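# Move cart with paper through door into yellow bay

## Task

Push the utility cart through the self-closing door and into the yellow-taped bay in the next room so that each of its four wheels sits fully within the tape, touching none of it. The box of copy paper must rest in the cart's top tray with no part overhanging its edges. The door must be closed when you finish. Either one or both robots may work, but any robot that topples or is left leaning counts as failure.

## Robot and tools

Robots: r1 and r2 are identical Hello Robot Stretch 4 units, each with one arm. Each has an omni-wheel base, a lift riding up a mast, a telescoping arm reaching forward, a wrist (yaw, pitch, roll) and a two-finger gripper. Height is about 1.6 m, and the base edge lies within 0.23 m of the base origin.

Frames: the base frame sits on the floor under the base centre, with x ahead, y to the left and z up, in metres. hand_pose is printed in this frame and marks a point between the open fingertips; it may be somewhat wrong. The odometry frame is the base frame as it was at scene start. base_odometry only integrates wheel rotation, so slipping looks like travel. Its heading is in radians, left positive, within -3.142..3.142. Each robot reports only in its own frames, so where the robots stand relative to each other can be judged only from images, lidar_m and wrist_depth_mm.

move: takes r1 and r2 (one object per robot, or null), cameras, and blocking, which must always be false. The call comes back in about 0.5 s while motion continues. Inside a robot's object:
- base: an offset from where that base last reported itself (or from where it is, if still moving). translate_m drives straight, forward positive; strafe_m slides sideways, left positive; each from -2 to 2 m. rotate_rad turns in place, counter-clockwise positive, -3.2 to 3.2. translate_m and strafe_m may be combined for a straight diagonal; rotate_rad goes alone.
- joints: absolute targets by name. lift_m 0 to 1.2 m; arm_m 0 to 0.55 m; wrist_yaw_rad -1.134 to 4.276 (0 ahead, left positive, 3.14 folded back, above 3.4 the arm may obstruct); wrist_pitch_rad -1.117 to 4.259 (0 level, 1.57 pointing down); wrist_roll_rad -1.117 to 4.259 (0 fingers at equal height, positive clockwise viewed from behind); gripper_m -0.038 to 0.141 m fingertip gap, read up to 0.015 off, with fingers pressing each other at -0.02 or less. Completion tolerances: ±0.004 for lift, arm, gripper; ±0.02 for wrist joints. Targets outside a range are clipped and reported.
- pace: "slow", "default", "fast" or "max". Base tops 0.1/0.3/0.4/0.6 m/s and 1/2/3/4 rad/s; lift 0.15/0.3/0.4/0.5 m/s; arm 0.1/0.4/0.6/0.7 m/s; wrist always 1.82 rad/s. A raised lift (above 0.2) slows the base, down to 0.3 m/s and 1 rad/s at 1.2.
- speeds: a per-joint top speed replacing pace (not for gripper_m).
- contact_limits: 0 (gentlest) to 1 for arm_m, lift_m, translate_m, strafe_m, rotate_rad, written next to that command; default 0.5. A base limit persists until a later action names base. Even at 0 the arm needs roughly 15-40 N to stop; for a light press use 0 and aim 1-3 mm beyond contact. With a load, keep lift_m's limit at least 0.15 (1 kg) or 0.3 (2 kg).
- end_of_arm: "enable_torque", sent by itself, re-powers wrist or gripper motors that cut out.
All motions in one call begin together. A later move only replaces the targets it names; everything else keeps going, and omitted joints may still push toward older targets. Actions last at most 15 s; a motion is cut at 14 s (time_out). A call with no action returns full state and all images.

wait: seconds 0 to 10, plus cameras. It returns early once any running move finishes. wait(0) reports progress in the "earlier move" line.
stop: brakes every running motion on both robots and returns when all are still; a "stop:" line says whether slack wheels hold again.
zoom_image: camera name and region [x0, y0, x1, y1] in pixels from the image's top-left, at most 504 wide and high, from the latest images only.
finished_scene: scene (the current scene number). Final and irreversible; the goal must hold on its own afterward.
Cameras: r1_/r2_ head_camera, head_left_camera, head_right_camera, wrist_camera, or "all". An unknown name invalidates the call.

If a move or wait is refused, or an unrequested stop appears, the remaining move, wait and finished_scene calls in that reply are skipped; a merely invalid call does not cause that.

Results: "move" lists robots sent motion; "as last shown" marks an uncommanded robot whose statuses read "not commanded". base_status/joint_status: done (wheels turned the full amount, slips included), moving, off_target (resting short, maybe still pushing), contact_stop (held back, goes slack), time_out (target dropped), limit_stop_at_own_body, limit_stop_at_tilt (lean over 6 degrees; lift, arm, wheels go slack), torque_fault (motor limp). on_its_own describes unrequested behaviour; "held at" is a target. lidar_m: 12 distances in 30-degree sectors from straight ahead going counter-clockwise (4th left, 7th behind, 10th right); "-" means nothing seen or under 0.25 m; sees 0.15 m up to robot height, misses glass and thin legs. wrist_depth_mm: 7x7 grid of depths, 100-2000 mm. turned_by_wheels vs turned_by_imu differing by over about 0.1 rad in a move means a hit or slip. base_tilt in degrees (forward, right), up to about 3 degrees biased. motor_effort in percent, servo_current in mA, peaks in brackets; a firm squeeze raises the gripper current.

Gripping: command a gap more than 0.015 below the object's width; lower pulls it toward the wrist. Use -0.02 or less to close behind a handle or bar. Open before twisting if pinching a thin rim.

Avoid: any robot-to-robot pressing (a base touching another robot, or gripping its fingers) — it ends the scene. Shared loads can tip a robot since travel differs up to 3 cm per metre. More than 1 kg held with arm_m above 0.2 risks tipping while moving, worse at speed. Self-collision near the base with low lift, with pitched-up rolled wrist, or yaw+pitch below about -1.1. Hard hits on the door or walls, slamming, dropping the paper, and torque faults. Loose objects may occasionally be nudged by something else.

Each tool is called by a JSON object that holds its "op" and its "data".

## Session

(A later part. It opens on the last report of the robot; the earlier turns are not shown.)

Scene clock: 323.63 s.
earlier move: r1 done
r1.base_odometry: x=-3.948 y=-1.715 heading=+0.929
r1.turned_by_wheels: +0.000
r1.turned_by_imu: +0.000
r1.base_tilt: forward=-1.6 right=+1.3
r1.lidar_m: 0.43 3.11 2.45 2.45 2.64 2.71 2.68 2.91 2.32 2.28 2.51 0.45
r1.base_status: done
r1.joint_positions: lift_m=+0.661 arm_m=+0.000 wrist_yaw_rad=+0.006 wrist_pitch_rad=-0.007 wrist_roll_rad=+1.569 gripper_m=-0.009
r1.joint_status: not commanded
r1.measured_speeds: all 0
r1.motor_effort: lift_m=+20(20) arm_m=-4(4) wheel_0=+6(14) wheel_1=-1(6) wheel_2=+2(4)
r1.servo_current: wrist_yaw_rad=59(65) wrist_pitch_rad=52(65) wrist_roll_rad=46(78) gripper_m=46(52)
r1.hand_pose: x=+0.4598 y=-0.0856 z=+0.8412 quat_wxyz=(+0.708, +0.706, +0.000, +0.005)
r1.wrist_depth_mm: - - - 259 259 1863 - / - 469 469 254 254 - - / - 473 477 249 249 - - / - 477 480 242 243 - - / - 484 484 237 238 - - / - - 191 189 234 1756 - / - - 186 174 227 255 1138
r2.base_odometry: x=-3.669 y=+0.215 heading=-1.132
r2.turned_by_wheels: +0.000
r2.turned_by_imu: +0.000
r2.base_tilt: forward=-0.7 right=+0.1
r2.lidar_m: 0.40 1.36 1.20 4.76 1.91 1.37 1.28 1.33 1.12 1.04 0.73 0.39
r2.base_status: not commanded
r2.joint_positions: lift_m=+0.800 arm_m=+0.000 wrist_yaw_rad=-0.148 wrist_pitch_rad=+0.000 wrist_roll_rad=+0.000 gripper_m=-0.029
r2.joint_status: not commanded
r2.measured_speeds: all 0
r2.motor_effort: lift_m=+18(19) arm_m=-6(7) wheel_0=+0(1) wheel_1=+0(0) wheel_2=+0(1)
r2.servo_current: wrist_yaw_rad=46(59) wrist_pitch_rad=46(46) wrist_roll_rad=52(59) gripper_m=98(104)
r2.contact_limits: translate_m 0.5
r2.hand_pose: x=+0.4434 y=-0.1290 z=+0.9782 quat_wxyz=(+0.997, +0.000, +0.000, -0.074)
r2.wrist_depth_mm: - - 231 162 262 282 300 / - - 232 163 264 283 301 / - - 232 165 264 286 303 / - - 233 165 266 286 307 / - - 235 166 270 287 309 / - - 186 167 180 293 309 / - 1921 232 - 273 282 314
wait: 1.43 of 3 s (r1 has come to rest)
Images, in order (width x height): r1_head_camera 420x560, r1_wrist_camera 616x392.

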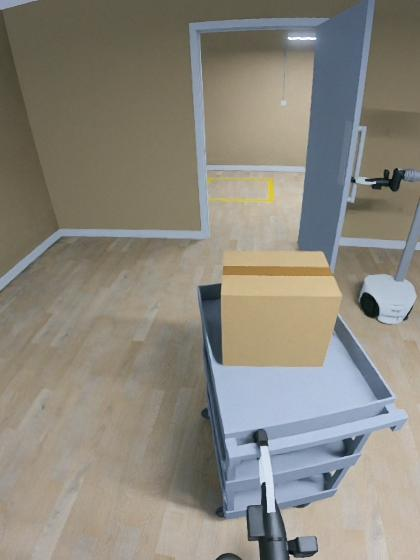

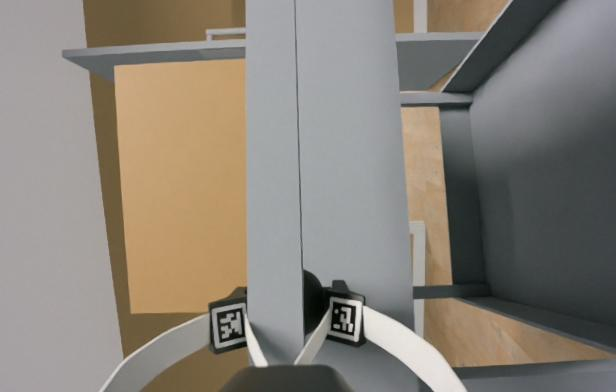

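{"op": "move", "data": {"blocking": false, "r1": {"base":{"translate_m":0.3},"pace":"slow"}}}

{"op": "wait", "data": {"seconds": 5}}

{"op": "move", "data": {"blocking": false, "r1": {"base":{"strafe_m":-0.1},"pace":"slow"}}}

{"op": "wait", "data": {"seconds": 3, "cameras": ["r1_head_camera"]}}

Scene clock: 334.77 s.
move: r1 moving
r1.base_odometry: x=-3.940 y=-1.706 heading=+0.929
r1.turned_by_wheels: +0.000
r1.turned_by_imu: +0.000
r1.base_tilt: forward=-1.6 right=+1.3
r1.lidar_m: 0.40 3.10 2.48 2.40 2.65 2.75 2.70 2.91 2.33 2.28 2.50 0.44
r1.base_status: translate_m moving
r1.joint_positions: lift_m=+0.661 arm_m=+0.000 wrist_yaw_rad=+0.003 wrist_pitch_rad=-0.007 wrist_roll_rad=+1.569 gripper_m=-0.009
r1.joint_status: not commanded
r1.measured_speeds: translate_m=+0.048 strafe_m=+0.000 rotate_rad=-0.002 lift_m=+0.000 arm_m=+0.000 wrist_yaw_rad=-0.002 wrist_pitch_rad=+0.000 wrist_roll_rad=+0.000
r1.motor_effort: lift_m=+20(20) arm_m=+1(4) wheel_0=+11(11) wheel_1=+5(6) wheel_2=-9(9)
r1.servo_current: wrist_yaw_rad=46(72) wrist_pitch_rad=52(52) wrist_roll_rad=52(59) gripper_m=46(52)
r1.hand_pose: x=+0.4595 y=-0.0867 z=+0.8412 quat_wxyz=(+0.708, +0.706, -0.002, +0.003)
r1.wrist_depth_mm: - - - 260 263 - - / - 469 469 255 254 - - / - 473 473 250 250 - - / - 477 473 242 243 - - / - 484 480 235 237 - - / - - 187 190 231 1863 - / - - 183 146 178 1537 1255
r2: as last shown
r2.contact_limits: translate_m 0.5
pictures: none

Scene clock: 338.53 s.
earlier move: r1 done
r1.base_odometry: x=-3.768 y=-1.475 heading=+0.928
r1.turned_by_wheels: -0.001
r1.turned_by_imu: -0.003
r1.base_tilt: forward=-1.6 right=+1.3
r1.lidar_m: 0.42 3.03 2.43 2.40 2.60 3.01 2.95 2.95 2.36 2.31 0.56 0.43
r1.base_status: done
r1.joint_positions: lift_m=+0.661 arm_m=+0.000 wrist_yaw_rad=-0.005 wrist_pitch_rad=-0.007 wrist_roll_rad=+1.569 gripper_m=-0.009
r1.joint_status: not commanded
r1.measured_speeds: all 0
r1.motor_effort: lift_m=+20(20) arm_m=+4(4) wheel_0=-1(11) wheel_1=+1(7) wheel_2=-7(14)
r1.servo_current: wrist_yaw_rad=59(72) wrist_pitch_rad=46(59) wrist_roll_rad=59(72) gripper_m=52(52)
r1.hand_pose: x=+0.4588 y=-0.0890 z=+0.8412 quat_wxyz=(+0.708, +0.706, -0.004, +0.001)
r1.wrist_depth_mm: - 436 433 232 232 - - / - 449 445 233 232 - - / - 462 459 231 232 - - / - 477 477 232 232 - - / - 500 492 233 231 - - / - - 181 189 232 1863 1336 / - - - 148 232 237 239
r2.base_odometry: x=-3.669 y=+0.215 heading=-1.132
r2.turned_by_wheels: +0.000
r2.turned_by_imu: +0.001
r2.base_tilt: forward=-0.6 right=+0.1
r2.lidar_m: 0.41 0.97 0.93 4.76 1.92 1.35 1.29 1.33 1.10 1.05 0.74 0.38
r2.base_status: not commanded
r2.joint_positions: lift_m=+0.800 arm_m=+0.000 wrist_yaw_rad=-0.148 wrist_pitch_rad=+0.000 wrist_roll_rad=+0.000 gripper_m=-0.029
r2.joint_status: not commanded
r2.measured_speeds: all 0
r2.motor_effort: lift_m=+18(19) arm_m=-6(7) wheel_0=+0(1) wheel_1=+0(1) wheel_2=+0(1)
r2.servo_current: wrist_yaw_rad=46(65) wrist_pitch_rad=39(46) wrist_roll_rad=46(72) gripper_m=98(111)
r2.contact_limits: translate_m 0.5
r2.hand_pose: x=+0.4434 y=-0.1290 z=+0.9782 quat_wxyz=(+0.997, +0.000, +0.000, -0.074)
r2.wrist_depth_mm: - - 229 162 263 282 300 / - - 230 163 263 285 303 / - - 232 164 265 285 303 / - - 233 166 265 286 307 / - - 234 167 271 289 309 / - - 186 167 179 291 309 / - 1983 233 - 273 283 314
wait: 3.77 of 5 s (r1 has come to rest)
pictures: none

Scene clock: 339.03 s.
move: r1 moving
r1.base_odometry: x=-3.757 y=-1.484 heading=+0.928
r1.turned_by_wheels: +0.000
r1.turned_by_imu: +0.000
r1.base_tilt: forward=-1.6 right=+1.3
r1.lidar_m: 0.40 3.05 2.43 2.39 2.61 2.98 2.96 2.92 2.34 2.29 0.55 0.43
r1.base_status: strafe_m moving
r1.joint_positions: lift_m=+0.661 arm_m=+0.000 wrist_yaw_rad=-0.003 wrist_pitch_rad=-0.007 wrist_roll_rad=+1.569 gripper_m=-0.009
r1.joint_status: not commanded
r1.measured_speeds: translate_m=+0.000 strafe_m=-0.056 rotate_rad=+0.000 lift_m=+0.000 arm_m=+0.000 wrist_yaw_rad=+0.010 wrist_pitch_rad=+0.000 wrist_roll_rad=+0.000
r1.motor_effort: lift_m=+20(20) arm_m=+4(4) wheel_0=+10(10) wheel_1=-5(7) wheel_2=-4(7)
r1.servo_current: wrist_yaw_rad=59(59) wrist_pitch_rad=65(65) wrist_roll_rad=46(72) gripper_m=52(52)
r1.hand_pose: x=+0.4590 y=-0.0882 z=+0.8412 quat_wxyz=(+0.708, +0.706, -0.004, +0.002)
r1.wrist_depth_mm: - 430 430 230 229 - - / - 442 442 230 229 - - / - 459 455 231 231 - - / - 480 473 231 230 - - / - - 496 232 230 - - / - - 183 189 232 1808 1308 / - - - 167 177 240 251
r2: as last shown
r2.turned_by_imu: +0.000
r2.contact_limits: translate_m 0.5
pictures: none

Scene clock: 340.67 s.
earlier move: r1 done
r1.base_odometry: x=-3.688 y=-1.535 heading=+0.929
r1.turned_by_wheels: +0.000
r1.turned_by_imu: +0.000
r1.base_tilt: forward=-1.6 right=+1.3
r1.lidar_m: 0.40 3.02 2.53 2.49 2.69 3.03 2.98 2.82 2.26 2.23 0.61 0.42
r1.base_status: done
r1.joint_positions: lift_m=+0.661 arm_m=+0.000 wrist_yaw_rad=+0.006 wrist_pitch_rad=-0.007 wrist_roll_rad=+1.569 gripper_m=-0.009
r1.joint_status: not commanded
r1.measured_speeds: all 0
r1.motor_effort: lift_m=+20(20) arm_m=-1(4) wheel_0=+6(16) wheel_1=-2(7) wheel_2=+1(7)
r1.servo_current: wrist_yaw_rad=59(72) wrist_pitch_rad=52(65) wrist_roll_rad=46(72) gripper_m=52(59)
r1.hand_pose: x=+0.4598 y=-0.0857 z=+0.8412 quat_wxyz=(+0.708, +0.706, +0.000, +0.005)
r1.wrist_depth_mm: - - 439 237 235 - - / - 449 445 236 235 - - / - 459 459 235 235 - - / - 473 473 235 234 - - / - 492 488 234 233 - - / - - 190 187 233 1921 1281 / - - 186 146 231 253 1182
r2.base_odometry: x=-3.669 y=+0.215 heading=-1.132
r2.turned_by_wheels: +0.000
r2.turned_by_imu: +0.000
r2.base_tilt: forward=-0.6 right=+0.1
r2.lidar_m: 0.41 0.90 0.89 4.76 1.94 1.37 1.30 1.31 1.12 1.06 0.76 0.38
r2.base_status: not commanded
r2.joint_positions: lift_m=+0.800 arm_m=+0.000 wrist_yaw_rad=-0.148 wrist_pitch_rad=+0.000 wrist_roll_rad=+0.000 gripper_m=-0.029
r2.joint_status: not commanded
r2.measured_speeds: all 0
r2.motor_effort: lift_m=+18(19) arm_m=-7(7) wheel_0=+0(1) wheel_1=+0(0) wheel_2=+0(1)
r2.servo_current: wrist_yaw_rad=39(59) wrist_pitch_rad=33(46) wrist_roll_rad=52(52) gripper_m=98(111)
r2.contact_limits: translate_m 0.5
r2.hand_pose: x=+0.4434 y=-0.1290 z=+0.9782 quat_wxyz=(+0.997, +0.000, +0.000, -0.074)
r2.wrist_depth_mm: - - 230 161 263 282 298 / - - 230 163 264 283 301 / - - 232 164 264 286 303 / - - 232 166 266 287 307 / - - 234 166 268 289 309 / - - 186 167 179 293 309 / - 1921 231 - 273 282 314
wait: 1.63 of 3 s (r1 has come to rest)
Images, in order (width x height): r1_head_camera 420x560.

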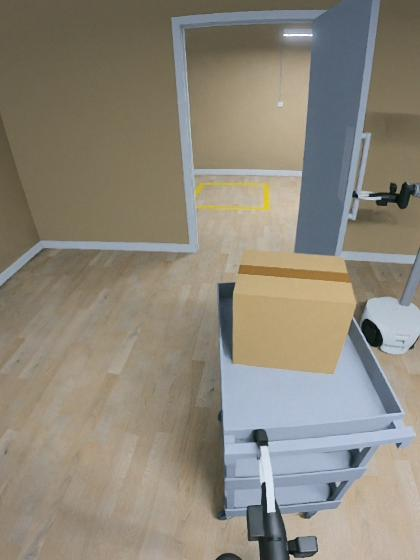

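{"op": "move", "data": {"blocking": false, "r1": {"base":{"strafe_m":-0.19},"pace":"slow"}}}

{"op": "wait", "data": {"seconds": 4}}

{"op": "move", "data": {"blocking": false, "r1": {"base":{"rotate_rad":0.07},"pace":"slow"}}}

{"op": "wait", "data": {"seconds": 2}}

{"op": "move", "data": {"blocking": false, "r1": {"base":{"translate_m":0.6},"pace":"slow"}}}

{"op": "wait", "data": {"seconds": 9, "cameras": ["r1_head_camera"]}}

Scene clock: 351.33 s.
move: r1 moving
r1.base_odometry: x=-3.677 y=-1.544 heading=+0.929
r1.turned_by_wheels: +0.001
r1.turned_by_imu: +0.001
r1.base_tilt: forward=-1.6 right=+1.3
r1.lidar_m: 0.40 3.02 2.55 2.52 2.71 3.03 2.99 2.82 2.23 2.19 0.60 0.45
r1.base_status: strafe_m moving
r1.joint_positions: lift_m=+0.661 arm_m=+0.000 wrist_yaw_rad=+0.006 wrist_pitch_rad=-0.007 wrist_roll_rad=+1.569 gripper_m=-0.009
r1.joint_status: not commanded
r1.measured_speeds: translate_m=+0.000 strafe_m=-0.057 rotate_rad=+0.002 lift_m=+0.000 arm_m=+0.000 wrist_yaw_rad=+0.000 wrist_pitch_rad=+0.000 wrist_roll_rad=+0.000
r1.motor_effort: lift_m=+20(20) arm_m=-4(4) wheel_0=+12(13) wheel_1=-4(7) wheel_2=+2(2)
r1.servo_current: wrist_yaw_rad=52(65) wrist_pitch_rad=52(52) wrist_roll_rad=46(59) gripper_m=46(59)
r1.hand_pose: x=+0.4598 y=-0.0857 z=+0.8412 quat_wxyz=(+0.708, +0.706, +0.000, +0.005)
r1.wrist_depth_mm: - - 1537 236 236 - - / - 449 445 236 236 - - / - 462 459 235 235 - - / - 477 477 234 234 - - / - 492 488 235 235 - - / - - 191 186 232 1863 1255 / - - 187 147 178 1499 1118
r2: as last shown
r2.contact_limits: translate_m 0.5
pictures: none

Scene clock: 353.87 s.
earlier move: r1 done
r1.base_odometry: x=-3.536 y=-1.649 heading=+0.929
r1.turned_by_wheels: -0.001
r1.turned_by_imu: -0.001
r1.base_tilt: forward=-1.6 right=+1.3
r1.lidar_m: 0.41 3.00 2.72 2.69 2.89 3.05 3.03 2.58 2.08 2.05 2.24 0.45
r1.base_status: done
r1.joint_positions: lift_m=+0.661 arm_m=+0.000 wrist_yaw_rad=+0.006 wrist_pitch_rad=-0.007 wrist_roll_rad=+1.569 gripper_m=-0.009
r1.joint_status: not commanded
r1.measured_speeds: all 0
r1.motor_effort: lift_m=+20(20) arm_m=-3(4) wheel_0=+3(13) wheel_1=-4(7) wheel_2=+3(4)
r1.servo_current: wrist_yaw_rad=52(72) wrist_pitch_rad=52(59) wrist_roll_rad=65(65) gripper_m=46(59)
r1.hand_pose: x=+0.4598 y=-0.0857 z=+0.8412 quat_wxyz=(+0.708, +0.706, +0.000, +0.005)
r1.wrist_depth_mm: - - - - - 1863 - / - - 1499 - 276 1921 - / - 488 488 259 264 - - / - 488 488 252 254 - - / - 488 480 242 241 - - / - 484 190 190 233 - - / - - 186 160 165 - -
r2.base_odometry: x=-3.669 y=+0.215 heading=-1.132
r2.turned_by_wheels: +0.000
r2.turned_by_imu: +0.000
r2.base_tilt: forward=-0.7 right=+0.1
r2.lidar_m: 0.42 0.84 0.87 4.74 1.91 1.36 1.28 1.32 1.12 1.06 0.76 0.37
r2.base_status: not commanded
r2.joint_positions: lift_m=+0.800 arm_m=+0.000 wrist_yaw_rad=-0.148 wrist_pitch_rad=+0.000 wrist_roll_rad=+0.000 gripper_m=-0.029
r2.joint_status: not commanded
r2.measured_speeds: all 0
r2.motor_effort: lift_m=+19(19) arm_m=-6(7) wheel_0=+0(1) wheel_1=+0(1) wheel_2=+0(0)
r2.servo_current: wrist_yaw_rad=52(59) wrist_pitch_rad=39(46) wrist_roll_rad=46(65) gripper_m=98(104)
r2.contact_limits: translate_m 0.5
r2.hand_pose: x=+0.4434 y=-0.1290 z=+0.9782 quat_wxyz=(+0.997, +0.000, +0.000, -0.074)
r2.wrist_depth_mm: - - 230 161 262 283 300 / - - 231 163 264 283 301 / - - 233 164 265 285 303 / - - 234 166 265 287 307 / - - 234 166 270 290 309 / - - 186 167 179 291 309 / - 1983 232 - 271 282 314
wait: 2.53 of 4 s (r1 has come to rest)
pictures: none

Scene clock: 354.37 s.
move: r1 moving
r1.base_odometry: x=-3.536 y=-1.649 heading=+0.997
r1.turned_by_wheels: +0.069
r1.turned_by_imu: +0.069
r1.base_tilt: forward=-1.6 right=+1.3
r1.lidar_m: 0.43 3.08 2.70 2.70 3.04 3.04 3.01 2.47 2.06 2.05 2.28 0.45
r1.base_status: rotate_rad moving
r1.joint_positions: lift_m=+0.661 arm_m=+0.000 wrist_yaw_rad=+0.000 wrist_pitch_rad=-0.007 wrist_roll_rad=+1.569 gripper_m=-0.009
r1.joint_status: not commanded
r1.measured_speeds: translate_m=+0.000 strafe_m=+0.000 rotate_rad=+0.045 lift_m=+0.000 arm_m=+0.000 wrist_yaw_rad=+0.000 wrist_pitch_rad=+0.000 wrist_roll_rad=+0.000
r1.motor_effort: lift_m=+20(20) arm_m=-4(4) wheel_0=-7(9) wheel_1=-6(7) wheel_2=-2(2)
r1.servo_current: wrist_yaw_rad=46(65) wrist_pitch_rad=46(52) wrist_roll_rad=52(59) gripper_m=46(52)
r1.hand_pose: x=+0.4593 y=-0.0874 z=+0.8412 quat_wxyz=(+0.708, +0.706, -0.003, +0.003)
r1.wrist_depth_mm: - - - - - 1983 - / - - 484 - 271 1863 - / - 488 484 258 259 - - / - 488 484 249 251 - - / - 488 484 239 242 - - / - 480 185 189 232 - - / - - - 163 165 1576 1308
r2: as last shown
r2.contact_limits: translate_m 0.5
pictures: none

Scene clock: 354.70 s.
earlier move: r1 done
r1.base_odometry: x=-3.536 y=-1.649 heading=+0.998
r1.turned_by_wheels: +0.001
r1.turned_by_imu: +0.000
r1.base_tilt: forward=-1.6 right=+1.3
r1.lidar_m: 0.40 3.09 2.69 2.67 3.02 3.04 3.00 2.49 2.05 2.04 2.30 0.46
r1.base_status: done
r1.joint_positions: lift_m=+0.661 arm_m=+0.000 wrist_yaw_rad=+0.000 wrist_pitch_rad=-0.007 wrist_roll_rad=+1.569 gripper_m=-0.009
r1.joint_status: not commanded
r1.measured_speeds: all 0
r1.motor_effort: lift_m=+20(20) arm_m=-4(4) wheel_0=-6(9) wheel_1=-4(7) wheel_2=-2(2)
r1.servo_current: wrist_yaw_rad=46(65) wrist_pitch_rad=46(52) wrist_roll_rad=39(59) gripper_m=46(52)
r1.hand_pose: x=+0.4593 y=-0.0874 z=+0.8412 quat_wxyz=(+0.708, +0.706, -0.003, +0.003)
r1.wrist_depth_mm: - - - - - 1983 - / - - 488 - 267 788 - / - 488 488 258 259 - - / - 484 480 248 250 - - / - 484 480 240 240 - - / - 480 185 190 232 - - / - - - 144 164 1576 1281
r2.base_odometry: x=-3.669 y=+0.215 heading=-1.132
r2.turned_by_wheels: +0.000
r2.turned_by_imu: +0.000
r2.base_tilt: forward=-0.6 right=+0.1
r2.lidar_m: 0.40 0.86 0.87 4.73 1.94 1.37 1.28 1.33 1.11 1.05 0.75 0.41
r2.base_status: not commanded
r2.joint_positions: lift_m=+0.800 arm_m=+0.000 wrist_yaw_rad=-0.148 wrist_pitch_rad=+0.000 wrist_roll_rad=+0.000 gripper_m=-0.029
r2.joint_status: not commanded
r2.measured_speeds: all 0
r2.motor_effort: lift_m=+18(19) arm_m=-6(7) wheel_0=+0(1) wheel_1=+0(0) wheel_2=+0(0)
r2.servo_current: wrist_yaw_rad=52(65) wrist_pitch_rad=33(46) wrist_roll_rad=33(65) gripper_m=98(104)
r2.contact_limits: translate_m 0.5
r2.hand_pose: x=+0.4434 y=-0.1290 z=+0.9782 quat_wxyz=(+0.997, +0.000, +0.000, -0.074)
r2.wrist_depth_mm: - - 229 161 262 282 300 / - - 232 163 264 283 300 / - - 232 164 264 286 301 / - - 233 166 265 287 307 / - - 234 166 268 289 309 / - - 186 167 179 296 307 / - 1921 231 - 272 282 314
wait: 0.33 of 2 s (r1 has come to rest)
pictures: none

Scene clock: 355.20 s.
move: r1 moving
r1.base_odometry: x=-3.529 y=-1.638 heading=+0.998
r1.turned_by_wheels: +0.000
r1.turned_by_imu: +0.000
r1.base_tilt: forward=-1.6 right=+1.3
r1.lidar_m: 0.41 3.06 2.70 2.68 3.00 3.03 3.01 2.47 2.04 2.04 2.28 0.45
r1.base_status: translate_m moving
r1.joint_positions: lift_m=+0.661 arm_m=+0.000 wrist_yaw_rad=-0.001 wrist_pitch_rad=-0.007 wrist_roll_rad=+1.569 gripper_m=-0.009
r1.joint_status: not commanded
r1.measured_speeds: translate_m=+0.048 strafe_m=+0.000 rotate_rad=+0.000 lift_m=+0.000 arm_m=+0.000 wrist_yaw_rad=-0.001 wrist_pitch_rad=+0.000 wrist_roll_rad=+0.000
r1.motor_effort: lift_m=+20(20) arm_m=+4(4) wheel_0=+8(8) wheel_1=+5(5) wheel_2=-12(12)
r1.servo_current: wrist_yaw_rad=52(65) wrist_pitch_rad=52(65) wrist_roll_rad=46(65) gripper_m=46(52)
r1.hand_pose: x=+0.4592 y=-0.0876 z=+0.8412 quat_wxyz=(+0.708, +0.706, -0.003, +0.002)
r1.wrist_depth_mm: - - - - 278 1921 - / - - 484 - 264 - - / - 484 480 257 255 - - / - 480 484 246 247 - - / - 484 480 236 237 - - / - 480 185 190 230 - - / - - - 164 166 1537 1281
r2: as last shown
r2.contact_limits: translate_m 0.5
pictures: none

Scene clock: 362.00 s.
earlier move: r1 done
r1.base_odometry: x=-3.211 y=-1.145 heading=+0.998
r1.turned_by_wheels: +0.000
r1.turned_by_imu: -0.005
r1.base_tilt: forward=-1.7 right=+1.3
r1.lidar_m: 0.46 2.44 2.59 2.56 2.90 3.62 3.60 2.62 2.17 2.15 0.48 0.40
r1.base_status: done
r1.joint_positions: lift_m=+0.661 arm_m=+0.000 wrist_yaw_rad=-0.006 wrist_pitch_rad=-0.007 wrist_roll_rad=+1.569 gripper_m=-0.009
r1.joint_status: not commanded
r1.measured_speeds: all 0
r1.motor_effort: lift_m=+20(20) arm_m=+4(4) wheel_0=+0(10) wheel_1=+2(7) wheel_2=-6(14)
r1.servo_current: wrist_yaw_rad=33(72) wrist_pitch_rad=52(65) wrist_roll_rad=52(65) gripper_m=46(59)
r1.hand_pose: x=+0.4588 y=-0.0890 z=+0.8412 quat_wxyz=(+0.708, +0.706, -0.004, +0.001)
r1.wrist_depth_mm: - 402 399 204 204 - - / - 424 415 208 209 - - / 1921 455 452 216 216 - - / 1983 484 480 220 221 820 - / - - - 227 229 1921 1366 / - - 181 187 232 1756 1281 / - - - 149 163 248 249
r2.base_odometry: x=-3.669 y=+0.215 heading=-1.132
r2.turned_by_wheels: +0.000
r2.turned_by_imu: +0.001
r2.base_tilt: forward=-0.7 right=+0.1
r2.lidar_m: 0.40 0.44 0.63 4.73 1.92 1.34 1.28 1.35 1.09 1.05 0.76 0.39
r2.base_status: not commanded
r2.joint_positions: lift_m=+0.800 arm_m=+0.000 wrist_yaw_rad=-0.148 wrist_pitch_rad=+0.000 wrist_roll_rad=+0.000 gripper_m=-0.029
r2.joint_status: not commanded
r2.measured_speeds: all 0
r2.motor_effort: lift_m=+18(19) arm_m=-6(7) wheel_0=+0(1) wheel_1=+0(1) wheel_2=+0(0)
r2.servo_current: wrist_yaw_rad=52(65) wrist_pitch_rad=39(52) wrist_roll_rad=39(59) gripper_m=98(111)
r2.contact_limits: translate_m 0.5
r2.hand_pose: x=+0.4434 y=-0.1290 z=+0.9782 quat_wxyz=(+0.997, +0.000, +0.000, -0.074)
r2.wrist_depth_mm: - - 229 162 262 282 300 / - - 231 163 264 283 301 / - - 232 165 265 286 303 / 500 - 232 166 265 286 307 / 500 - 234 166 268 289 309 / 496 - 186 167 179 291 309 / 488 137 232 - 273 283 315
wait: 6.80 of 9 s (r1 has come to rest)
Images, in order (width x height): r1_head_camera 420x560.

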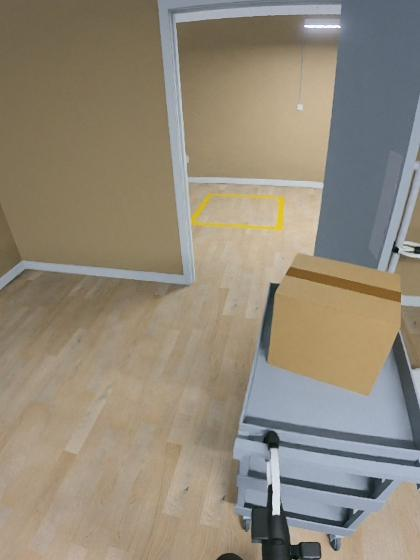

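{"op": "move", "data": {"blocking": false, "r1": {"base":{"translate_m":-0.5},"pace":"slow"}}}

{"op": "wait", "data": {"seconds": 7, "cameras": ["r1_head_camera","r1_wrist_camera"]}}

Scene clock: 381.27 s.
move: r1 moving
r1.base_odometry: x=-3.217 y=-1.155 heading=+0.997
r1.turned_by_wheels: -0.001
r1.turned_by_imu: -0.001
r1.base_tilt: forward=-1.6 right=+1.3
r1.lidar_m: 0.41 2.46 2.58 2.57 2.90 3.59 3.59 2.62 2.18 2.16 0.49 0.41
r1.base_status: translate_m moving
r1.joint_positions: lift_m=+0.661 arm_m=+0.000 wrist_yaw_rad=-0.006 wrist_pitch_rad=-0.007 wrist_roll_rad=+1.569 gripper_m=-0.009
r1.joint_status: not commanded
r1.measured_speeds: translate_m=-0.049 strafe_m=+0.000 rotate_rad=+0.001 lift_m=+0.000 arm_m=+0.000 wrist_yaw_rad=+0.000 wrist_pitch_rad=+0.000 wrist_roll_rad=+0.000
r1.motor_effort: lift_m=+20(20) arm_m=-4(4) wheel_0=-8(12) wheel_1=-3(6) wheel_2=+5(8)
r1.servo_current: wrist_yaw_rad=39(78) wrist_pitch_rad=46(52) wrist_roll_rad=46(72) gripper_m=46(59)
r1.hand_pose: x=+0.4588 y=-0.0890 z=+0.8412 quat_wxyz=(+0.708, +0.706, -0.004, +0.001)
r1.wrist_depth_mm: - 404 407 206 206 - - / - 427 418 211 211 - - / 1921 459 452 217 217 - - / 1983 488 480 224 223 - - / - - - 229 229 1863 1336 / - - 183 189 234 1756 1308 / - - - - 165 249 249
r2: as last shown
r2.turned_by_imu: +0.000
r2.contact_limits: translate_m 0.5
r2.wrist_depth_mm: - - 229 162 262 282 300 / - - 231 163 264 283 301 / - - 232 164 263 285 303 / 535 - 233 166 266 287 307 / 508 - 234 166 268 289 310 / 508 228 186 167 179 293 307 / 500 137 233 - 273 282 314
pictures: none

Scene clock: 387.07 s.
earlier move: r1 done
r1.base_odometry: x=-3.482 y=-1.565 heading=+0.998
r1.turned_by_wheels: +0.001
r1.turned_by_imu: +0.001
r1.base_tilt: forward=-1.6 right=+1.3
r1.lidar_m: 0.40 2.98 2.66 2.67 3.00 3.13 3.13 2.49 2.08 2.07 0.59 0.43
r1.base_status: done
r1.joint_positions: lift_m=+0.661 arm_m=+0.000 wrist_yaw_rad=+0.004 wrist_pitch_rad=-0.007 wrist_roll_rad=+1.569 gripper_m=-0.009
r1.joint_status: not commanded
r1.measured_speeds: all 0
r1.motor_effort: lift_m=+20(20) arm_m=-4(4) wheel_0=+0(12) wheel_1=-3(8) wheel_2=+8(10)
r1.servo_current: wrist_yaw_rad=59(78) wrist_pitch_rad=46(59) wrist_roll_rad=46(72) gripper_m=46(59)
r1.hand_pose: x=+0.4597 y=-0.0861 z=+0.8412 quat_wxyz=(+0.708, +0.706, -0.001, +0.004)
r1.wrist_depth_mm: - 433 430 229 228 - - / - 442 439 229 229 - - / - 459 455 231 232 - - / - 480 473 232 232 - - / - - 492 234 233 - - / - - 191 189 234 1863 1255 / - - 187 145 177 251 263
r2.base_odometry: x=-3.669 y=+0.215 heading=-1.132
r2.turned_by_wheels: +0.000
r2.turned_by_imu: +0.001
r2.base_tilt: forward=-0.6 right=+0.1
r2.lidar_m: 0.40 0.70 0.75 4.75 1.90 1.38 1.28 1.32 1.13 1.04 0.76 0.38
r2.base_status: not commanded
r2.joint_positions: lift_m=+0.800 arm_m=+0.000 wrist_yaw_rad=-0.148 wrist_pitch_rad=+0.000 wrist_roll_rad=+0.000 gripper_m=-0.029
r2.joint_status: not commanded
r2.measured_speeds: all 0
r2.motor_effort: lift_m=+18(19) arm_m=-6(7) wheel_0=+0(1) wheel_1=+0(1) wheel_2=+0(1)
r2.servo_current: wrist_yaw_rad=59(65) wrist_pitch_rad=39(46) wrist_roll_rad=46(59) gripper_m=98(104)
r2.contact_limits: translate_m 0.5
r2.hand_pose: x=+0.4434 y=-0.1290 z=+0.9782 quat_wxyz=(+0.997, +0.000, +0.000, -0.074)
r2.wrist_depth_mm: - - 230 162 260 283 298 / - - 231 163 264 283 303 / - - 232 165 264 286 303 / - - 234 166 265 287 304 / - - 234 167 270 289 309 / - - 186 167 179 291 309 / - 1863 232 - 272 282 314
wait: 5.80 of 7 s (r1 has come to rest)
Images, in order (width x height): r1_head_camera 420x560, r1_wrist_camera 616x392.

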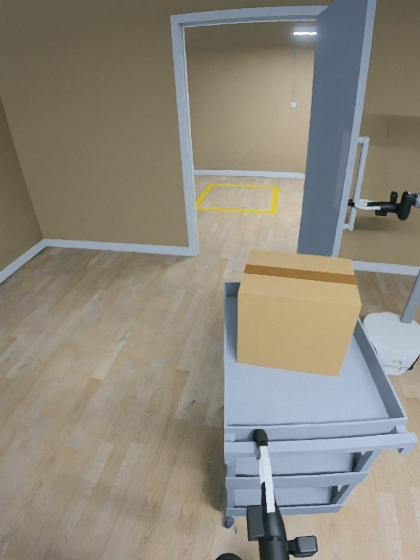

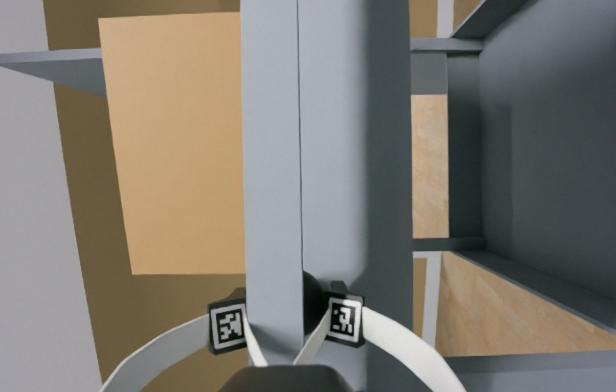

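{"op": "move", "data": {"blocking": false, "r1": {"joints":{"gripper_m":0.1}}}}

{"op": "wait", "data": {"seconds": 2}}

{"op": "move", "data": {"blocking": false, "r1": {"base":{"strafe_m":-0.2},"pace":"slow"}}}

{"op": "wait", "data": {"seconds": 4}}

{"op": "move", "data": {"blocking": false, "r1": {"base":{"rotate_rad":0.05},"joints":{"gripper_m":-0.01},"pace":"slow"}}}

{"op": "wait", "data": {"seconds": 2, "cameras": ["r1_head_camera"]}}

{"op": "move", "data": {"blocking": false, "r1": {"base":{"translate_m":0.4},"pace":"slow"}}}

{"op": "wait", "data": {"seconds": 7, "cameras": ["r1_head_camera"]}}

Scene clock: 400.17 s.
move: r1 moving
r1.base_odometry: x=-3.482 y=-1.565 heading=+0.998
r1.turned_by_wheels: +0.000
r1.turned_by_imu: +0.000
r1.base_tilt: forward=-1.6 right=+1.3
r1.lidar_m: 0.43 2.97 2.68 2.67 2.97 3.13 3.10 2.52 2.08 2.07 0.58 0.43
r1.base_status: not commanded
r1.joint_positions: lift_m=+0.661 arm_m=+0.000 wrist_yaw_rad=+0.004 wrist_pitch_rad=-0.007 wrist_roll_rad=+1.569 gripper_m=+0.012
r1.joint_status: gripper_m moving
r1.measured_speeds: translate_m=+0.000 strafe_m=+0.000 rotate_rad=+0.000 lift_m=+0.000 arm_m=+0.000 wrist_yaw_rad=+0.000 wrist_pitch_rad=+0.001 wrist_roll_rad=+0.000
r1.motor_effort: lift_m=+20(20) arm_m=-2(4) wheel_0=+0(1) wheel_1=-2(3) wheel_2=+5(8)
r1.servo_current: wrist_yaw_rad=65(72) wrist_pitch_rad=52(59) wrist_roll_rad=46(52) gripper_m=72(72)
r1.hand_pose: x=+0.4597 y=-0.0861 z=+0.8412 quat_wxyz=(+0.708, +0.706, -0.001, +0.004)
r1.wrist_depth_mm: - 427 433 232 232 - - / - 445 439 233 232 - - / - 462 459 234 233 - - / - 480 477 235 234 - - / - - 496 236 236 1808 - / - - 189 189 183 1863 1255 / - - 181 147 181 256 1138
r2: as last shown
r2.turned_by_imu: +0.000
r2.contact_limits: translate_m 0.5
pictures: none

Scene clock: 401.53 s.
earlier move: r1 done
r1.base_odometry: x=-3.482 y=-1.565 heading=+0.998
r1.turned_by_wheels: +0.000
r1.turned_by_imu: +0.000
r1.base_tilt: forward=-1.6 right=+1.2
r1.lidar_m: 0.41 3.00 2.69 2.67 2.99 3.11 3.12 2.53 2.08 2.07 0.58 0.43
r1.base_status: not commanded
r1.joint_positions: lift_m=+0.661 arm_m=+0.000 wrist_yaw_rad=+0.003 wrist_pitch_rad=+0.000 wrist_roll_rad=+1.569 gripper_m=+0.100
r1.joint_status: all done
r1.measured_speeds: all 0
r1.motor_effort: lift_m=+20(20) arm_m=+4(4) wheel_0=+0(1) wheel_1=-2(3) wheel_2=+3(8)
r1.servo_current: wrist_yaw_rad=72(72) wrist_pitch_rad=39(59) wrist_roll_rad=46(65) gripper_m=39(91)
r1.hand_pose: x=+0.4595 y=-0.0867 z=+0.8392 quat_wxyz=(+0.708, +0.706, +0.001, +0.001)
r1.wrist_depth_mm: - - - 242 243 - - / - 442 445 241 242 - - / - 462 462 242 244 - - / - 477 477 243 243 - - / - 496 492 243 243 - - / - - 195 244 198 1499 1229 / - - - 144 250 258 1098
r2.base_odometry: x=-3.669 y=+0.215 heading=-1.132
r2.turned_by_wheels: +0.000
r2.turned_by_imu: +0.000
r2.base_tilt: forward=-0.6 right=+0.0
r2.lidar_m: 0.43 0.70 0.73 4.76 1.92 1.36 1.28 1.33 1.13 1.02 0.72 0.40
r2.base_status: not commanded
r2.joint_positions: lift_m=+0.800 arm_m=+0.000 wrist_yaw_rad=-0.148 wrist_pitch_rad=+0.000 wrist_roll_rad=+0.000 gripper_m=-0.029
r2.joint_status: not commanded
r2.measured_speeds: all 0
r2.motor_effort: lift_m=+18(19) arm_m=-6(7) wheel_0=+0(1) wheel_1=+0(1) wheel_2=+0(0)
r2.servo_current: wrist_yaw_rad=46(59) wrist_pitch_rad=39(52) wrist_roll_rad=33(59) gripper_m=98(104)
r2.contact_limits: translate_m 0.5
r2.hand_pose: x=+0.4434 y=-0.1290 z=+0.9782 quat_wxyz=(+0.997, +0.000, +0.000, -0.074)
r2.wrist_depth_mm: - - 230 162 262 282 298 / - - 231 163 264 283 303 / - - 232 164 266 285 301 / - - 234 165 265 287 307 / - - 234 167 270 287 307 / - - 186 167 179 293 309 / - 1921 232 - 273 282 314
wait: 1.37 of 2 s (r1 has come to rest)
pictures: none

Scene clock: 402.03 s.
move: r1 moving
r1.base_odometry: x=-3.470 y=-1.573 heading=+0.998
r1.turned_by_wheels: +0.000
r1.turned_by_imu: +0.000
r1.base_tilt: forward=-1.6 right=+1.3
r1.lidar_m: 0.41 2.95 2.69 2.67 2.96 3.13 3.11 2.48 2.05 2.04 0.56 0.42
r1.base_status: strafe_m moving
r1.joint_positions: lift_m=+0.661 arm_m=+0.000 wrist_yaw_rad=+0.003 wrist_pitch_rad=+0.000 wrist_roll_rad=+1.569 gripper_m=+0.100
r1.joint_status: not commanded
r1.measured_speeds: translate_m=+0.000 strafe_m=-0.057 rotate_rad=-0.001 lift_m=+0.000 arm_m=+0.000 wrist_yaw_rad=+0.000 wrist_pitch_rad=+0.000 wrist_roll_rad=+0.000
r1.motor_effort: lift_m=+20(20) arm_m=+4(4) wheel_0=+6(8) wheel_1=-8(8) wheel_2=+0(3)
r1.servo_current: wrist_yaw_rad=46(72) wrist_pitch_rad=39(52) wrist_roll_rad=52(52) gripper_m=39(46)
r1.hand_pose: x=+0.4595 y=-0.0867 z=+0.8392 quat_wxyz=(+0.708, +0.706, +0.001, +0.001)
r1.wrist_depth_mm: - - - 241 241 - - / - 442 436 241 243 - - / - 459 459 242 243 - - / - 469 473 242 243 - - / - 492 488 244 242 - - / - - 195 243 198 1537 - / - - - 144 243 1618 1205
r2: as last shown
r2.contact_limits: translate_m 0.5
pictures: none

Scene clock: 404.67 s.
earlier move: r1 done
r1.base_odometry: x=-3.314 y=-1.673 heading=+0.998
r1.turned_by_wheels: +0.000
r1.turned_by_imu: -0.001
r1.base_tilt: forward=-1.6 right=+1.2
r1.lidar_m: 0.40 0.42 2.89 2.86 3.18 3.17 3.15 2.28 1.86 1.86 2.05 0.42
r1.base_status: done
r1.joint_positions: lift_m=+0.661 arm_m=+0.000 wrist_yaw_rad=+0.003 wrist_pitch_rad=+0.000 wrist_roll_rad=+1.569 gripper_m=+0.100
r1.joint_status: not commanded
r1.measured_speeds: all 0
r1.motor_effort: lift_m=+20(20) arm_m=+4(4) wheel_0=+3(8) wheel_1=-1(8) wheel_2=+0(3)
r1.servo_current: wrist_yaw_rad=46(72) wrist_pitch_rad=33(52) wrist_roll_rad=52(72) gripper_m=39(52)
r1.hand_pose: x=+0.4595 y=-0.0867 z=+0.8392 quat_wxyz=(+0.708, +0.706, +0.001, +0.001)
r1.wrist_depth_mm: - - - 179 247 1182 1078 / - - - 238 239 265 248 / - - - 239 239 - - / - 496 477 240 240 - - / - 445 442 239 242 - - / - 455 196 241 198 - - / - 477 477 144 241 809 -
r2.base_odometry: x=-3.669 y=+0.215 heading=-1.132
r2.turned_by_wheels: +0.000
r2.turned_by_imu: +0.000
r2.base_tilt: forward=-0.6 right=+0.1
r2.lidar_m: 0.42 0.71 0.74 1.50 1.92 1.35 1.28 1.31 1.08 1.03 0.77 0.37
r2.base_status: not commanded
r2.joint_positions: lift_m=+0.800 arm_m=+0.000 wrist_yaw_rad=-0.148 wrist_pitch_rad=+0.000 wrist_roll_rad=+0.000 gripper_m=-0.029
r2.joint_status: not commanded
r2.measured_speeds: all 0
r2.motor_effort: lift_m=+18(19) arm_m=-6(7) wheel_0=+0(1) wheel_1=+0(0) wheel_2=+0(1)
r2.servo_current: wrist_yaw_rad=46(65) wrist_pitch_rad=39(46) wrist_roll_rad=46(59) gripper_m=91(104)
r2.contact_limits: translate_m 0.5
r2.hand_pose: x=+0.4434 y=-0.1290 z=+0.9782 quat_wxyz=(+0.997, +0.000, +0.000, -0.074)
r2.wrist_depth_mm: - - 230 162 262 282 300 / - - 231 162 263 283 301 / - - 232 164 265 283 303 / - - 233 166 266 287 307 / - - 234 166 268 287 309 / - - 185 167 179 293 309 / - 1921 233 - 272 282 315
wait: 2.63 of 4 s (r1 has come to rest)
pictures: none

Scene clock: 405.17 s.
move: r1 moving
r1.base_odometry: x=-3.314 y=-1.673 heading=+1.047
r1.turned_by_wheels: +0.049
r1.turned_by_imu: +0.049
r1.base_tilt: forward=-1.6 right=+1.3
r1.lidar_m: 0.41 0.42 2.86 2.86 3.24 3.16 3.15 2.17 1.88 1.86 2.13 0.42
r1.base_status: rotate_rad moving
r1.joint_positions: lift_m=+0.661 arm_m=+0.000 wrist_yaw_rad=+0.003 wrist_pitch_rad=+0.000 wrist_roll_rad=+1.569 gripper_m=+0.092
r1.joint_status: gripper_m moving
r1.measured_speeds: all 0
r1.motor_effort: lift_m=+20(20) arm_m=+4(4) wheel_0=-3(6) wheel_1=-5(5) wheel_2=-3(4)
r1.servo_current: wrist_yaw_rad=46(72) wrist_pitch_rad=39(46) wrist_roll_rad=46(59) gripper_m=46(65)
r1.hand_pose: x=+0.4595 y=-0.0867 z=+0.8392 quat_wxyz=(+0.708, +0.706, +0.001, +0.001)
r1.wrist_depth_mm: - - - 227 232 249 248 / - - - 228 230 1576 - / - - - 231 232 - - / - 430 433 233 234 - - / - 445 445 235 236 - - / - 462 191 237 195 - - / - 488 496 143 240 647 -
r2: as last shown
r2.contact_limits: translate_m 0.5
pictures: none

Scene clock: 407.17 s.
earlier move: r1 moving
r1.base_odometry: x=-3.314 y=-1.673 heading=+1.047
r1.turned_by_wheels: +0.000
r1.turned_by_imu: +0.000
r1.base_tilt: forward=-1.6 right=+1.3
r1.lidar_m: 0.40 0.43 2.88 2.86 3.26 3.16 3.17 2.18 1.86 1.85 2.14 0.42
r1.base_status: done
r1.joint_positions: lift_m=+0.661 arm_m=+0.000 wrist_yaw_rad=+0.003 wrist_pitch_rad=+0.008 wrist_roll_rad=+1.569 gripper_m=+0.031
r1.joint_status: gripper_m moving
r1.measured_speeds: all 0
r1.motor_effort: lift_m=+20(20) arm_m=+3(4) wheel_0=-2(6) wheel_1=-4(5) wheel_2=-2(4)
r1.servo_current: wrist_yaw_rad=52(72) wrist_pitch_rad=52(59) wrist_roll_rad=59(65) gripper_m=124(124)
r1.hand_pose: x=+0.4595 y=-0.0867 z=+0.8369 quat_wxyz=(+0.708, +0.706, +0.004, -0.002)
r1.wrist_depth_mm: - - - 229 236 239 246 / - - 1366 230 232 1499 - / - - 508 233 234 - - / - 430 430 236 236 - - / - 445 445 236 237 - - / - 459 187 239 188 - - / - 161 484 178 - 1921 -
r2.base_odometry: x=-3.669 y=+0.215 heading=-1.132
r2.turned_by_wheels: +0.000
r2.turned_by_imu: +0.000
r2.base_tilt: forward=-0.6 right=+0.1
r2.lidar_m: 0.41 0.71 0.71 1.52 1.91 1.36 1.29 1.34 1.10 1.04 0.76 0.38
r2.base_status: not commanded
r2.joint_positions: lift_m=+0.800 arm_m=+0.000 wrist_yaw_rad=-0.148 wrist_pitch_rad=+0.000 wrist_roll_rad=+0.000 gripper_m=-0.029
r2.joint_status: not commanded
r2.measured_speeds: all 0
r2.motor_effort: lift_m=+18(19) arm_m=-6(7) wheel_0=+0(1) wheel_1=+0(1) wheel_2=+0(1)
r2.servo_current: wrist_yaw_rad=46(59) wrist_pitch_rad=46(46) wrist_roll_rad=39(65) gripper_m=98(104)
r2.contact_limits: translate_m 0.5
r2.hand_pose: x=+0.4434 y=-0.1290 z=+0.9782 quat_wxyz=(+0.997, +0.000, +0.000, -0.074)
r2.wrist_depth_mm: - - 229 162 262 283 301 / - - 231 163 263 283 301 / - - 232 164 265 286 303 / - - 233 165 266 286 306 / - - 234 166 268 287 309 / - - 186 167 179 293 309 / - 1921 232 - 273 281 314
wait: 2.00 s; no rest
Images, in order (width x height): r1_head_camera 420x560.

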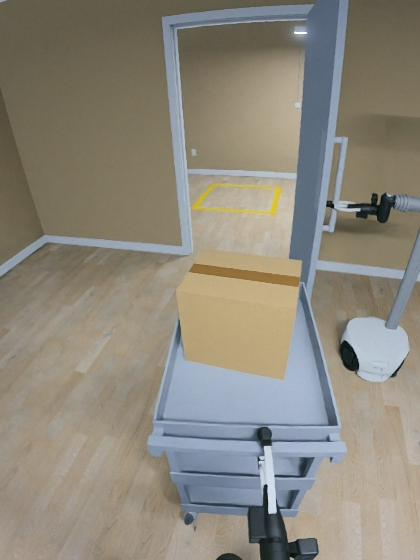

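Scene clock: 407.67 s.
earlier move: r1 moving
move: r1 moving
r1.base_odometry: x=-3.308 y=-1.662 heading=+1.047
r1.turned_by_wheels: +0.000
r1.turned_by_imu: +0.000
r1.base_tilt: forward=-1.6 right=+1.3
r1.lidar_m: 0.37 0.42 2.87 2.87 3.26 3.17 3.16 2.20 1.88 1.86 2.13 0.45
r1.base_status: translate_m moving
r1.joint_positions: lift_m=+0.661 arm_m=+0.000 wrist_yaw_rad=-0.001 wrist_pitch_rad=+0.001 wrist_roll_rad=+1.569 gripper_m=+0.015
r1.joint_status: gripper_m moving
r1.measured_speeds: translate_m=+0.049 strafe_m=-0.001 rotate_rad=-0.001 lift_m=+0.000 arm_m=+0.000 wrist_yaw_rad=-0.008 wrist_pitch_rad=-0.012 wrist_roll_rad=+0.000
r1.motor_effort: lift_m=+20(20) arm_m=+4(4) wheel_0=+3(7) wheel_1=+2(5) wheel_2=-10(11)
r1.servo_current: wrist_yaw_rad=52(52) wrist_pitch_rad=46(46) wrist_roll_rad=59(65) gripper_m=91(111)
r1.hand_pose: x=+0.4592 y=-0.0877 z=+0.8389 quat_wxyz=(+0.708, +0.706, +0.000, -0.001)
r1.wrist_depth_mm: - - - 175 236 241 242 / - - - 234 236 1576 477 / - - 1397 236 236 - - / - 439 439 236 236 - - / - 449 442 236 237 - - / - 466 188 237 187 - - / - 158 484 138 238 - -
r2: as last shown
r2.contact_limits: translate_m 0.5
pictures: none

Scene clock: 412.47 s.
earlier move: r1 done
r1.base_odometry: x=-3.114 y=-1.327 heading=+1.047
r1.turned_by_wheels: +0.000
r1.turned_by_imu: -0.002
r1.base_tilt: forward=-1.6 right=+1.3
r1.lidar_m: 0.42 0.48 2.78 2.75 3.18 3.54 3.54 2.32 1.99 1.98 1.16 0.42
r1.base_status: done
r1.joint_positions: lift_m=+0.661 arm_m=+0.000 wrist_yaw_rad=-0.004 wrist_pitch_rad=-0.007 wrist_roll_rad=+1.569 gripper_m=-0.009
r1.joint_status: all done
r1.measured_speeds: all 0
r1.motor_effort: lift_m=+20(20) arm_m=+4(4) wheel_0=+2(7) wheel_1=+2(7) wheel_2=-5(11)
r1.servo_current: wrist_yaw_rad=46(72) wrist_pitch_rad=52(59) wrist_roll_rad=59(65) gripper_m=52(111)
r1.hand_pose: x=+0.4589 y=-0.0886 z=+0.8411 quat_wxyz=(+0.708, +0.706, -0.004, +0.001)
r1.wrist_depth_mm: - - - 202 203 226 227 / - - - 209 208 - - / - 459 449 214 214 - - / - 433 436 219 220 - - / - 473 466 228 229 - - / - - 185 190 233 - - / - 158 - 161 166 564 -
r2.base_odometry: x=-3.669 y=+0.215 heading=-1.132
r2.turned_by_wheels: +0.000
r2.turned_by_imu: +0.001
r2.base_tilt: forward=-0.6 right=+0.0
r2.lidar_m: 0.39 0.51 0.71 4.74 1.90 1.36 1.27 1.34 1.10 1.04 0.78 0.40
r2.base_status: not commanded
r2.joint_positions: lift_m=+0.800 arm_m=+0.000 wrist_yaw_rad=-0.148 wrist_pitch_rad=+0.000 wrist_roll_rad=+0.000 gripper_m=-0.029
r2.joint_status: not commanded
r2.measured_speeds: all 0
r2.motor_effort: lift_m=+18(19) arm_m=-6(7) wheel_0=+1(1) wheel_1=+0(1) wheel_2=+0(1)
r2.servo_current: wrist_yaw_rad=39(65) wrist_pitch_rad=39(46) wrist_roll_rad=33(65) gripper_m=98(111)
r2.contact_limits: translate_m 0.5
r2.hand_pose: x=+0.4434 y=-0.1290 z=+0.9782 quat_wxyz=(+0.997, +0.000, +0.000, -0.074)
r2.wrist_depth_mm: - - 230 162 263 283 298 / - - 230 163 263 283 300 / - - 232 164 265 285 303 / 585 - 232 166 265 289 307 / 574 - 234 166 270 289 309 / 574 574 186 167 179 291 310 / - 144 232 - 272 283 312
wait: 4.80 of 7 s (r1 has come to rest)
Images, in order (width x height): r1_head_camera 420x560.

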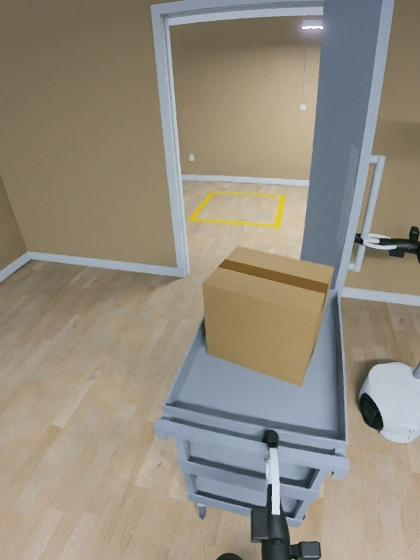

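{"op": "move", "data": {"blocking": false, "r1": {"base":{"rotate_rad":-0.25},"joints":{"gripper_m":0.05},"pace":"slow"}}}

{"op": "wait", "data": {"seconds": 2}}

{"op": "move", "data": {"blocking": false, "r1": {"base":{"strafe_m":-0.06},"joints":{"gripper_m":-0.01},"pace":"slow"}}}

{"op": "wait", "data": {"seconds": 3, "cameras": ["r1_head_camera"]}}

{"op": "move", "data": {"blocking": false, "r1": {"base":{"translate_m":0.25},"pace":"slow"}}}

{"op": "wait", "data": {"seconds": 5, "cameras": ["r1_head_camera"]}}

Scene clock: 427.77 s.
move: r1 moving
r1.base_odometry: x=-3.114 y=-1.327 heading=+0.922
r1.turned_by_wheels: -0.125
r1.turned_by_imu: -0.126
r1.base_tilt: forward=-1.6 right=+1.3
r1.lidar_m: 0.42 0.45 2.81 2.77 3.01 3.60 3.55 2.52 1.97 1.96 2.09 0.41
r1.base_status: rotate_rad moving
r1.joint_positions: lift_m=+0.661 arm_m=+0.000 wrist_yaw_rad=+0.001 wrist_pitch_rad=-0.007 wrist_roll_rad=+1.569 gripper_m=+0.003
r1.joint_status: gripper_m moving
r1.measured_speeds: translate_m=+0.000 strafe_m=+0.000 rotate_rad=-0.490 lift_m=+0.000 arm_m=+0.000 wrist_yaw_rad=+0.000 wrist_pitch_rad=+0.000 wrist_roll_rad=+0.000
r1.motor_effort: lift_m=+20(20) arm_m=+4(4) wheel_0=+8(10) wheel_1=+7(8) wheel_2=+6(6)
r1.servo_current: wrist_yaw_rad=59(65) wrist_pitch_rad=52(59) wrist_roll_rad=52(52) gripper_m=46(72)
r1.hand_pose: x=+0.4594 y=-0.0870 z=+0.8411 quat_wxyz=(+0.708, +0.706, -0.002, +0.003)
r1.wrist_depth_mm: - - - - 213 219 1205 / - - - 217 216 221 - / - - 549 220 222 - - / - 439 433 226 227 - - / - 459 452 231 232 - - / - 500 187 188 235 - - / - 504 517 144 167 - -
r2: as last shown
r2.turned_by_imu: +0.000
r2.contact_limits: translate_m 0.5
pictures: none

Scene clock: 429.60 s.
earlier move: r1 done
r1.base_odometry: x=-3.114 y=-1.327 heading=+0.798
r1.turned_by_wheels: -0.124
r1.turned_by_imu: -0.125
r1.base_tilt: forward=-1.6 right=+1.2
r1.lidar_m: 0.40 0.42 2.86 2.75 2.87 3.71 3.62 2.81 2.04 1.94 2.01 0.46
r1.base_status: done
r1.joint_positions: lift_m=+0.661 arm_m=+0.000 wrist_yaw_rad=+0.003 wrist_pitch_rad=+0.000 wrist_roll_rad=+1.569 gripper_m=+0.050
r1.joint_status: all done
r1.measured_speeds: all 0
r1.motor_effort: lift_m=+20(20) arm_m=-4(4) wheel_0=+4(10) wheel_1=+4(8) wheel_2=+5(7)
r1.servo_current: wrist_yaw_rad=52(72) wrist_pitch_rad=39(59) wrist_roll_rad=39(59) gripper_m=39(72)
r1.hand_pose: x=+0.4595 y=-0.0867 z=+0.8392 quat_wxyz=(+0.708, +0.706, +0.001, +0.001)
r1.wrist_depth_mm: - - - - - 1661 904 / - - - - - 1708 1138 / - - - 183 251 1499 1160 / - - 654 242 244 - - / - 500 488 243 243 - - / - 442 189 243 190 - - / - 452 462 142 244 - -
r2.base_odometry: x=-3.669 y=+0.215 heading=-1.132
r2.turned_by_wheels: +0.000
r2.turned_by_imu: +0.000
r2.base_tilt: forward=-0.7 right=+0.1
r2.lidar_m: 0.43 0.51 0.69 4.74 1.89 1.38 1.28 1.36 1.10 1.05 0.78 0.38
r2.base_status: not commanded
r2.joint_positions: lift_m=+0.800 arm_m=+0.000 wrist_yaw_rad=-0.148 wrist_pitch_rad=+0.000 wrist_roll_rad=+0.000 gripper_m=-0.029
r2.joint_status: not commanded
r2.measured_speeds: all 0
r2.motor_effort: lift_m=+18(19) arm_m=-6(7) wheel_0=+0(1) wheel_1=+0(1) wheel_2=+0(1)
r2.servo_current: wrist_yaw_rad=39(59) wrist_pitch_rad=46(46) wrist_roll_rad=39(59) gripper_m=98(111)
r2.contact_limits: translate_m 0.5
r2.hand_pose: x=+0.4434 y=-0.1290 z=+0.9782 quat_wxyz=(+0.997, +0.000, +0.000, -0.074)
r2.wrist_depth_mm: - - 230 162 262 283 300 / - - 230 163 262 283 301 / - - 232 165 265 285 303 / 585 - 233 166 266 286 306 / 580 - 234 166 270 287 307 / 549 585 186 167 179 293 307 / - 144 233 - 272 283 312
wait: 1.83 of 2 s (r1 has come to rest)
pictures: none

Scene clock: 430.10 s.
move: r1 moving
r1.base_odometry: x=-3.104 y=-1.337 heading=+0.798
r1.turned_by_wheels: +0.000
r1.turned_by_imu: +0.000
r1.base_tilt: forward=-1.6 right=+1.2
r1.lidar_m: 0.39 0.39 2.89 2.78 2.85 3.70 3.63 2.79 2.03 1.91 2.00 0.49
r1.base_status: strafe_m moving
r1.joint_positions: lift_m=+0.661 arm_m=+0.000 wrist_yaw_rad=+0.003 wrist_pitch_rad=+0.000 wrist_roll_rad=+1.569 gripper_m=+0.040
r1.joint_status: gripper_m moving
r1.measured_speeds: translate_m=+0.000 strafe_m=-0.057 rotate_rad=-0.001 lift_m=+0.000 arm_m=+0.000 wrist_yaw_rad=+0.000 wrist_pitch_rad=+0.000 wrist_roll_rad=+0.000
r1.motor_effort: lift_m=+20(20) arm_m=-3(4) wheel_0=+5(9) wheel_1=-7(7) wheel_2=+1(3)
r1.servo_current: wrist_yaw_rad=33(52) wrist_pitch_rad=39(46) wrist_roll_rad=39(65) gripper_m=78(78)
r1.hand_pose: x=+0.4595 y=-0.0867 z=+0.8392 quat_wxyz=(+0.708, +0.706, +0.001, +0.001)
r1.wrist_depth_mm: - - - - - 1661 917 / - - - - - 1708 1182 / - - - - - 1756 1160 / - - - 243 250 250 251 / - 580 525 242 244 - - / - 442 187 244 189 - - / - 452 455 143 183 - -
r2: as last shown
r2.contact_limits: translate_m 0.5
pictures: none

Scene clock: 431.93 s.
earlier move: r1 done
r1.base_odometry: x=-3.071 y=-1.369 heading=+0.799
r1.turned_by_wheels: +0.001
r1.turned_by_imu: +0.000
r1.base_tilt: forward=-1.6 right=+1.3
r1.lidar_m: 0.41 0.41 2.95 2.81 2.92 3.68 3.63 2.72 1.99 1.88 1.94 1.10
r1.base_status: done
r1.joint_positions: lift_m=+0.661 arm_m=+0.000 wrist_yaw_rad=+0.005 wrist_pitch_rad=-0.004 wrist_roll_rad=+1.569 gripper_m=-0.009
r1.joint_status: all done
r1.measured_speeds: all 0
r1.motor_effort: lift_m=+20(20) arm_m=-4(4) wheel_0=+5(9) wheel_1=-2(7) wheel_2=+5(5)
r1.servo_current: wrist_yaw_rad=65(72) wrist_pitch_rad=46(52) wrist_roll_rad=46(65) gripper_m=59(111)
r1.hand_pose: x=+0.4597 y=-0.0861 z=+0.8403 quat_wxyz=(+0.708, +0.706, +0.000, +0.003)
r1.wrist_depth_mm: - - - - - 1756 904 / - - - - - 1808 1138 / - - - - - 1921 1229 / - - - - - - - / - - 621 175 235 240 239 / - 480 186 187 236 - - / - 445 449 146 174 - -
r2.base_odometry: x=-3.669 y=+0.215 heading=-1.132
r2.turned_by_wheels: +0.000
r2.turned_by_imu: +0.000
r2.base_tilt: forward=-0.7 right=+0.1
r2.lidar_m: 0.40 0.50 0.67 4.75 1.93 1.37 1.29 1.31 1.11 1.04 0.75 0.40
r2.base_status: not commanded
r2.joint_positions: lift_m=+0.800 arm_m=+0.000 wrist_yaw_rad=-0.148 wrist_pitch_rad=+0.000 wrist_roll_rad=+0.000 gripper_m=-0.029
r2.joint_status: not commanded
r2.measured_speeds: all 0
r2.motor_effort: lift_m=+18(19) arm_m=-6(7) wheel_0=+0(1) wheel_1=+0(0) wheel_2=+0(1)
r2.servo_current: wrist_yaw_rad=46(59) wrist_pitch_rad=39(46) wrist_roll_rad=46(59) gripper_m=98(104)
r2.contact_limits: translate_m 0.5
r2.hand_pose: x=+0.4434 y=-0.1290 z=+0.9782 quat_wxyz=(+0.997, +0.000, +0.000, -0.074)
r2.wrist_depth_mm: - - 230 162 263 282 300 / - - 231 163 264 285 303 / - - 232 164 266 285 304 / - - 233 166 266 286 307 / 585 - 234 166 268 289 309 / 554 591 186 167 178 293 309 / - 145 232 - 272 282 314
wait: 1.83 of 3 s (r1 has come to rest)
Images, in order (width x height): r1_head_camera 420x560.

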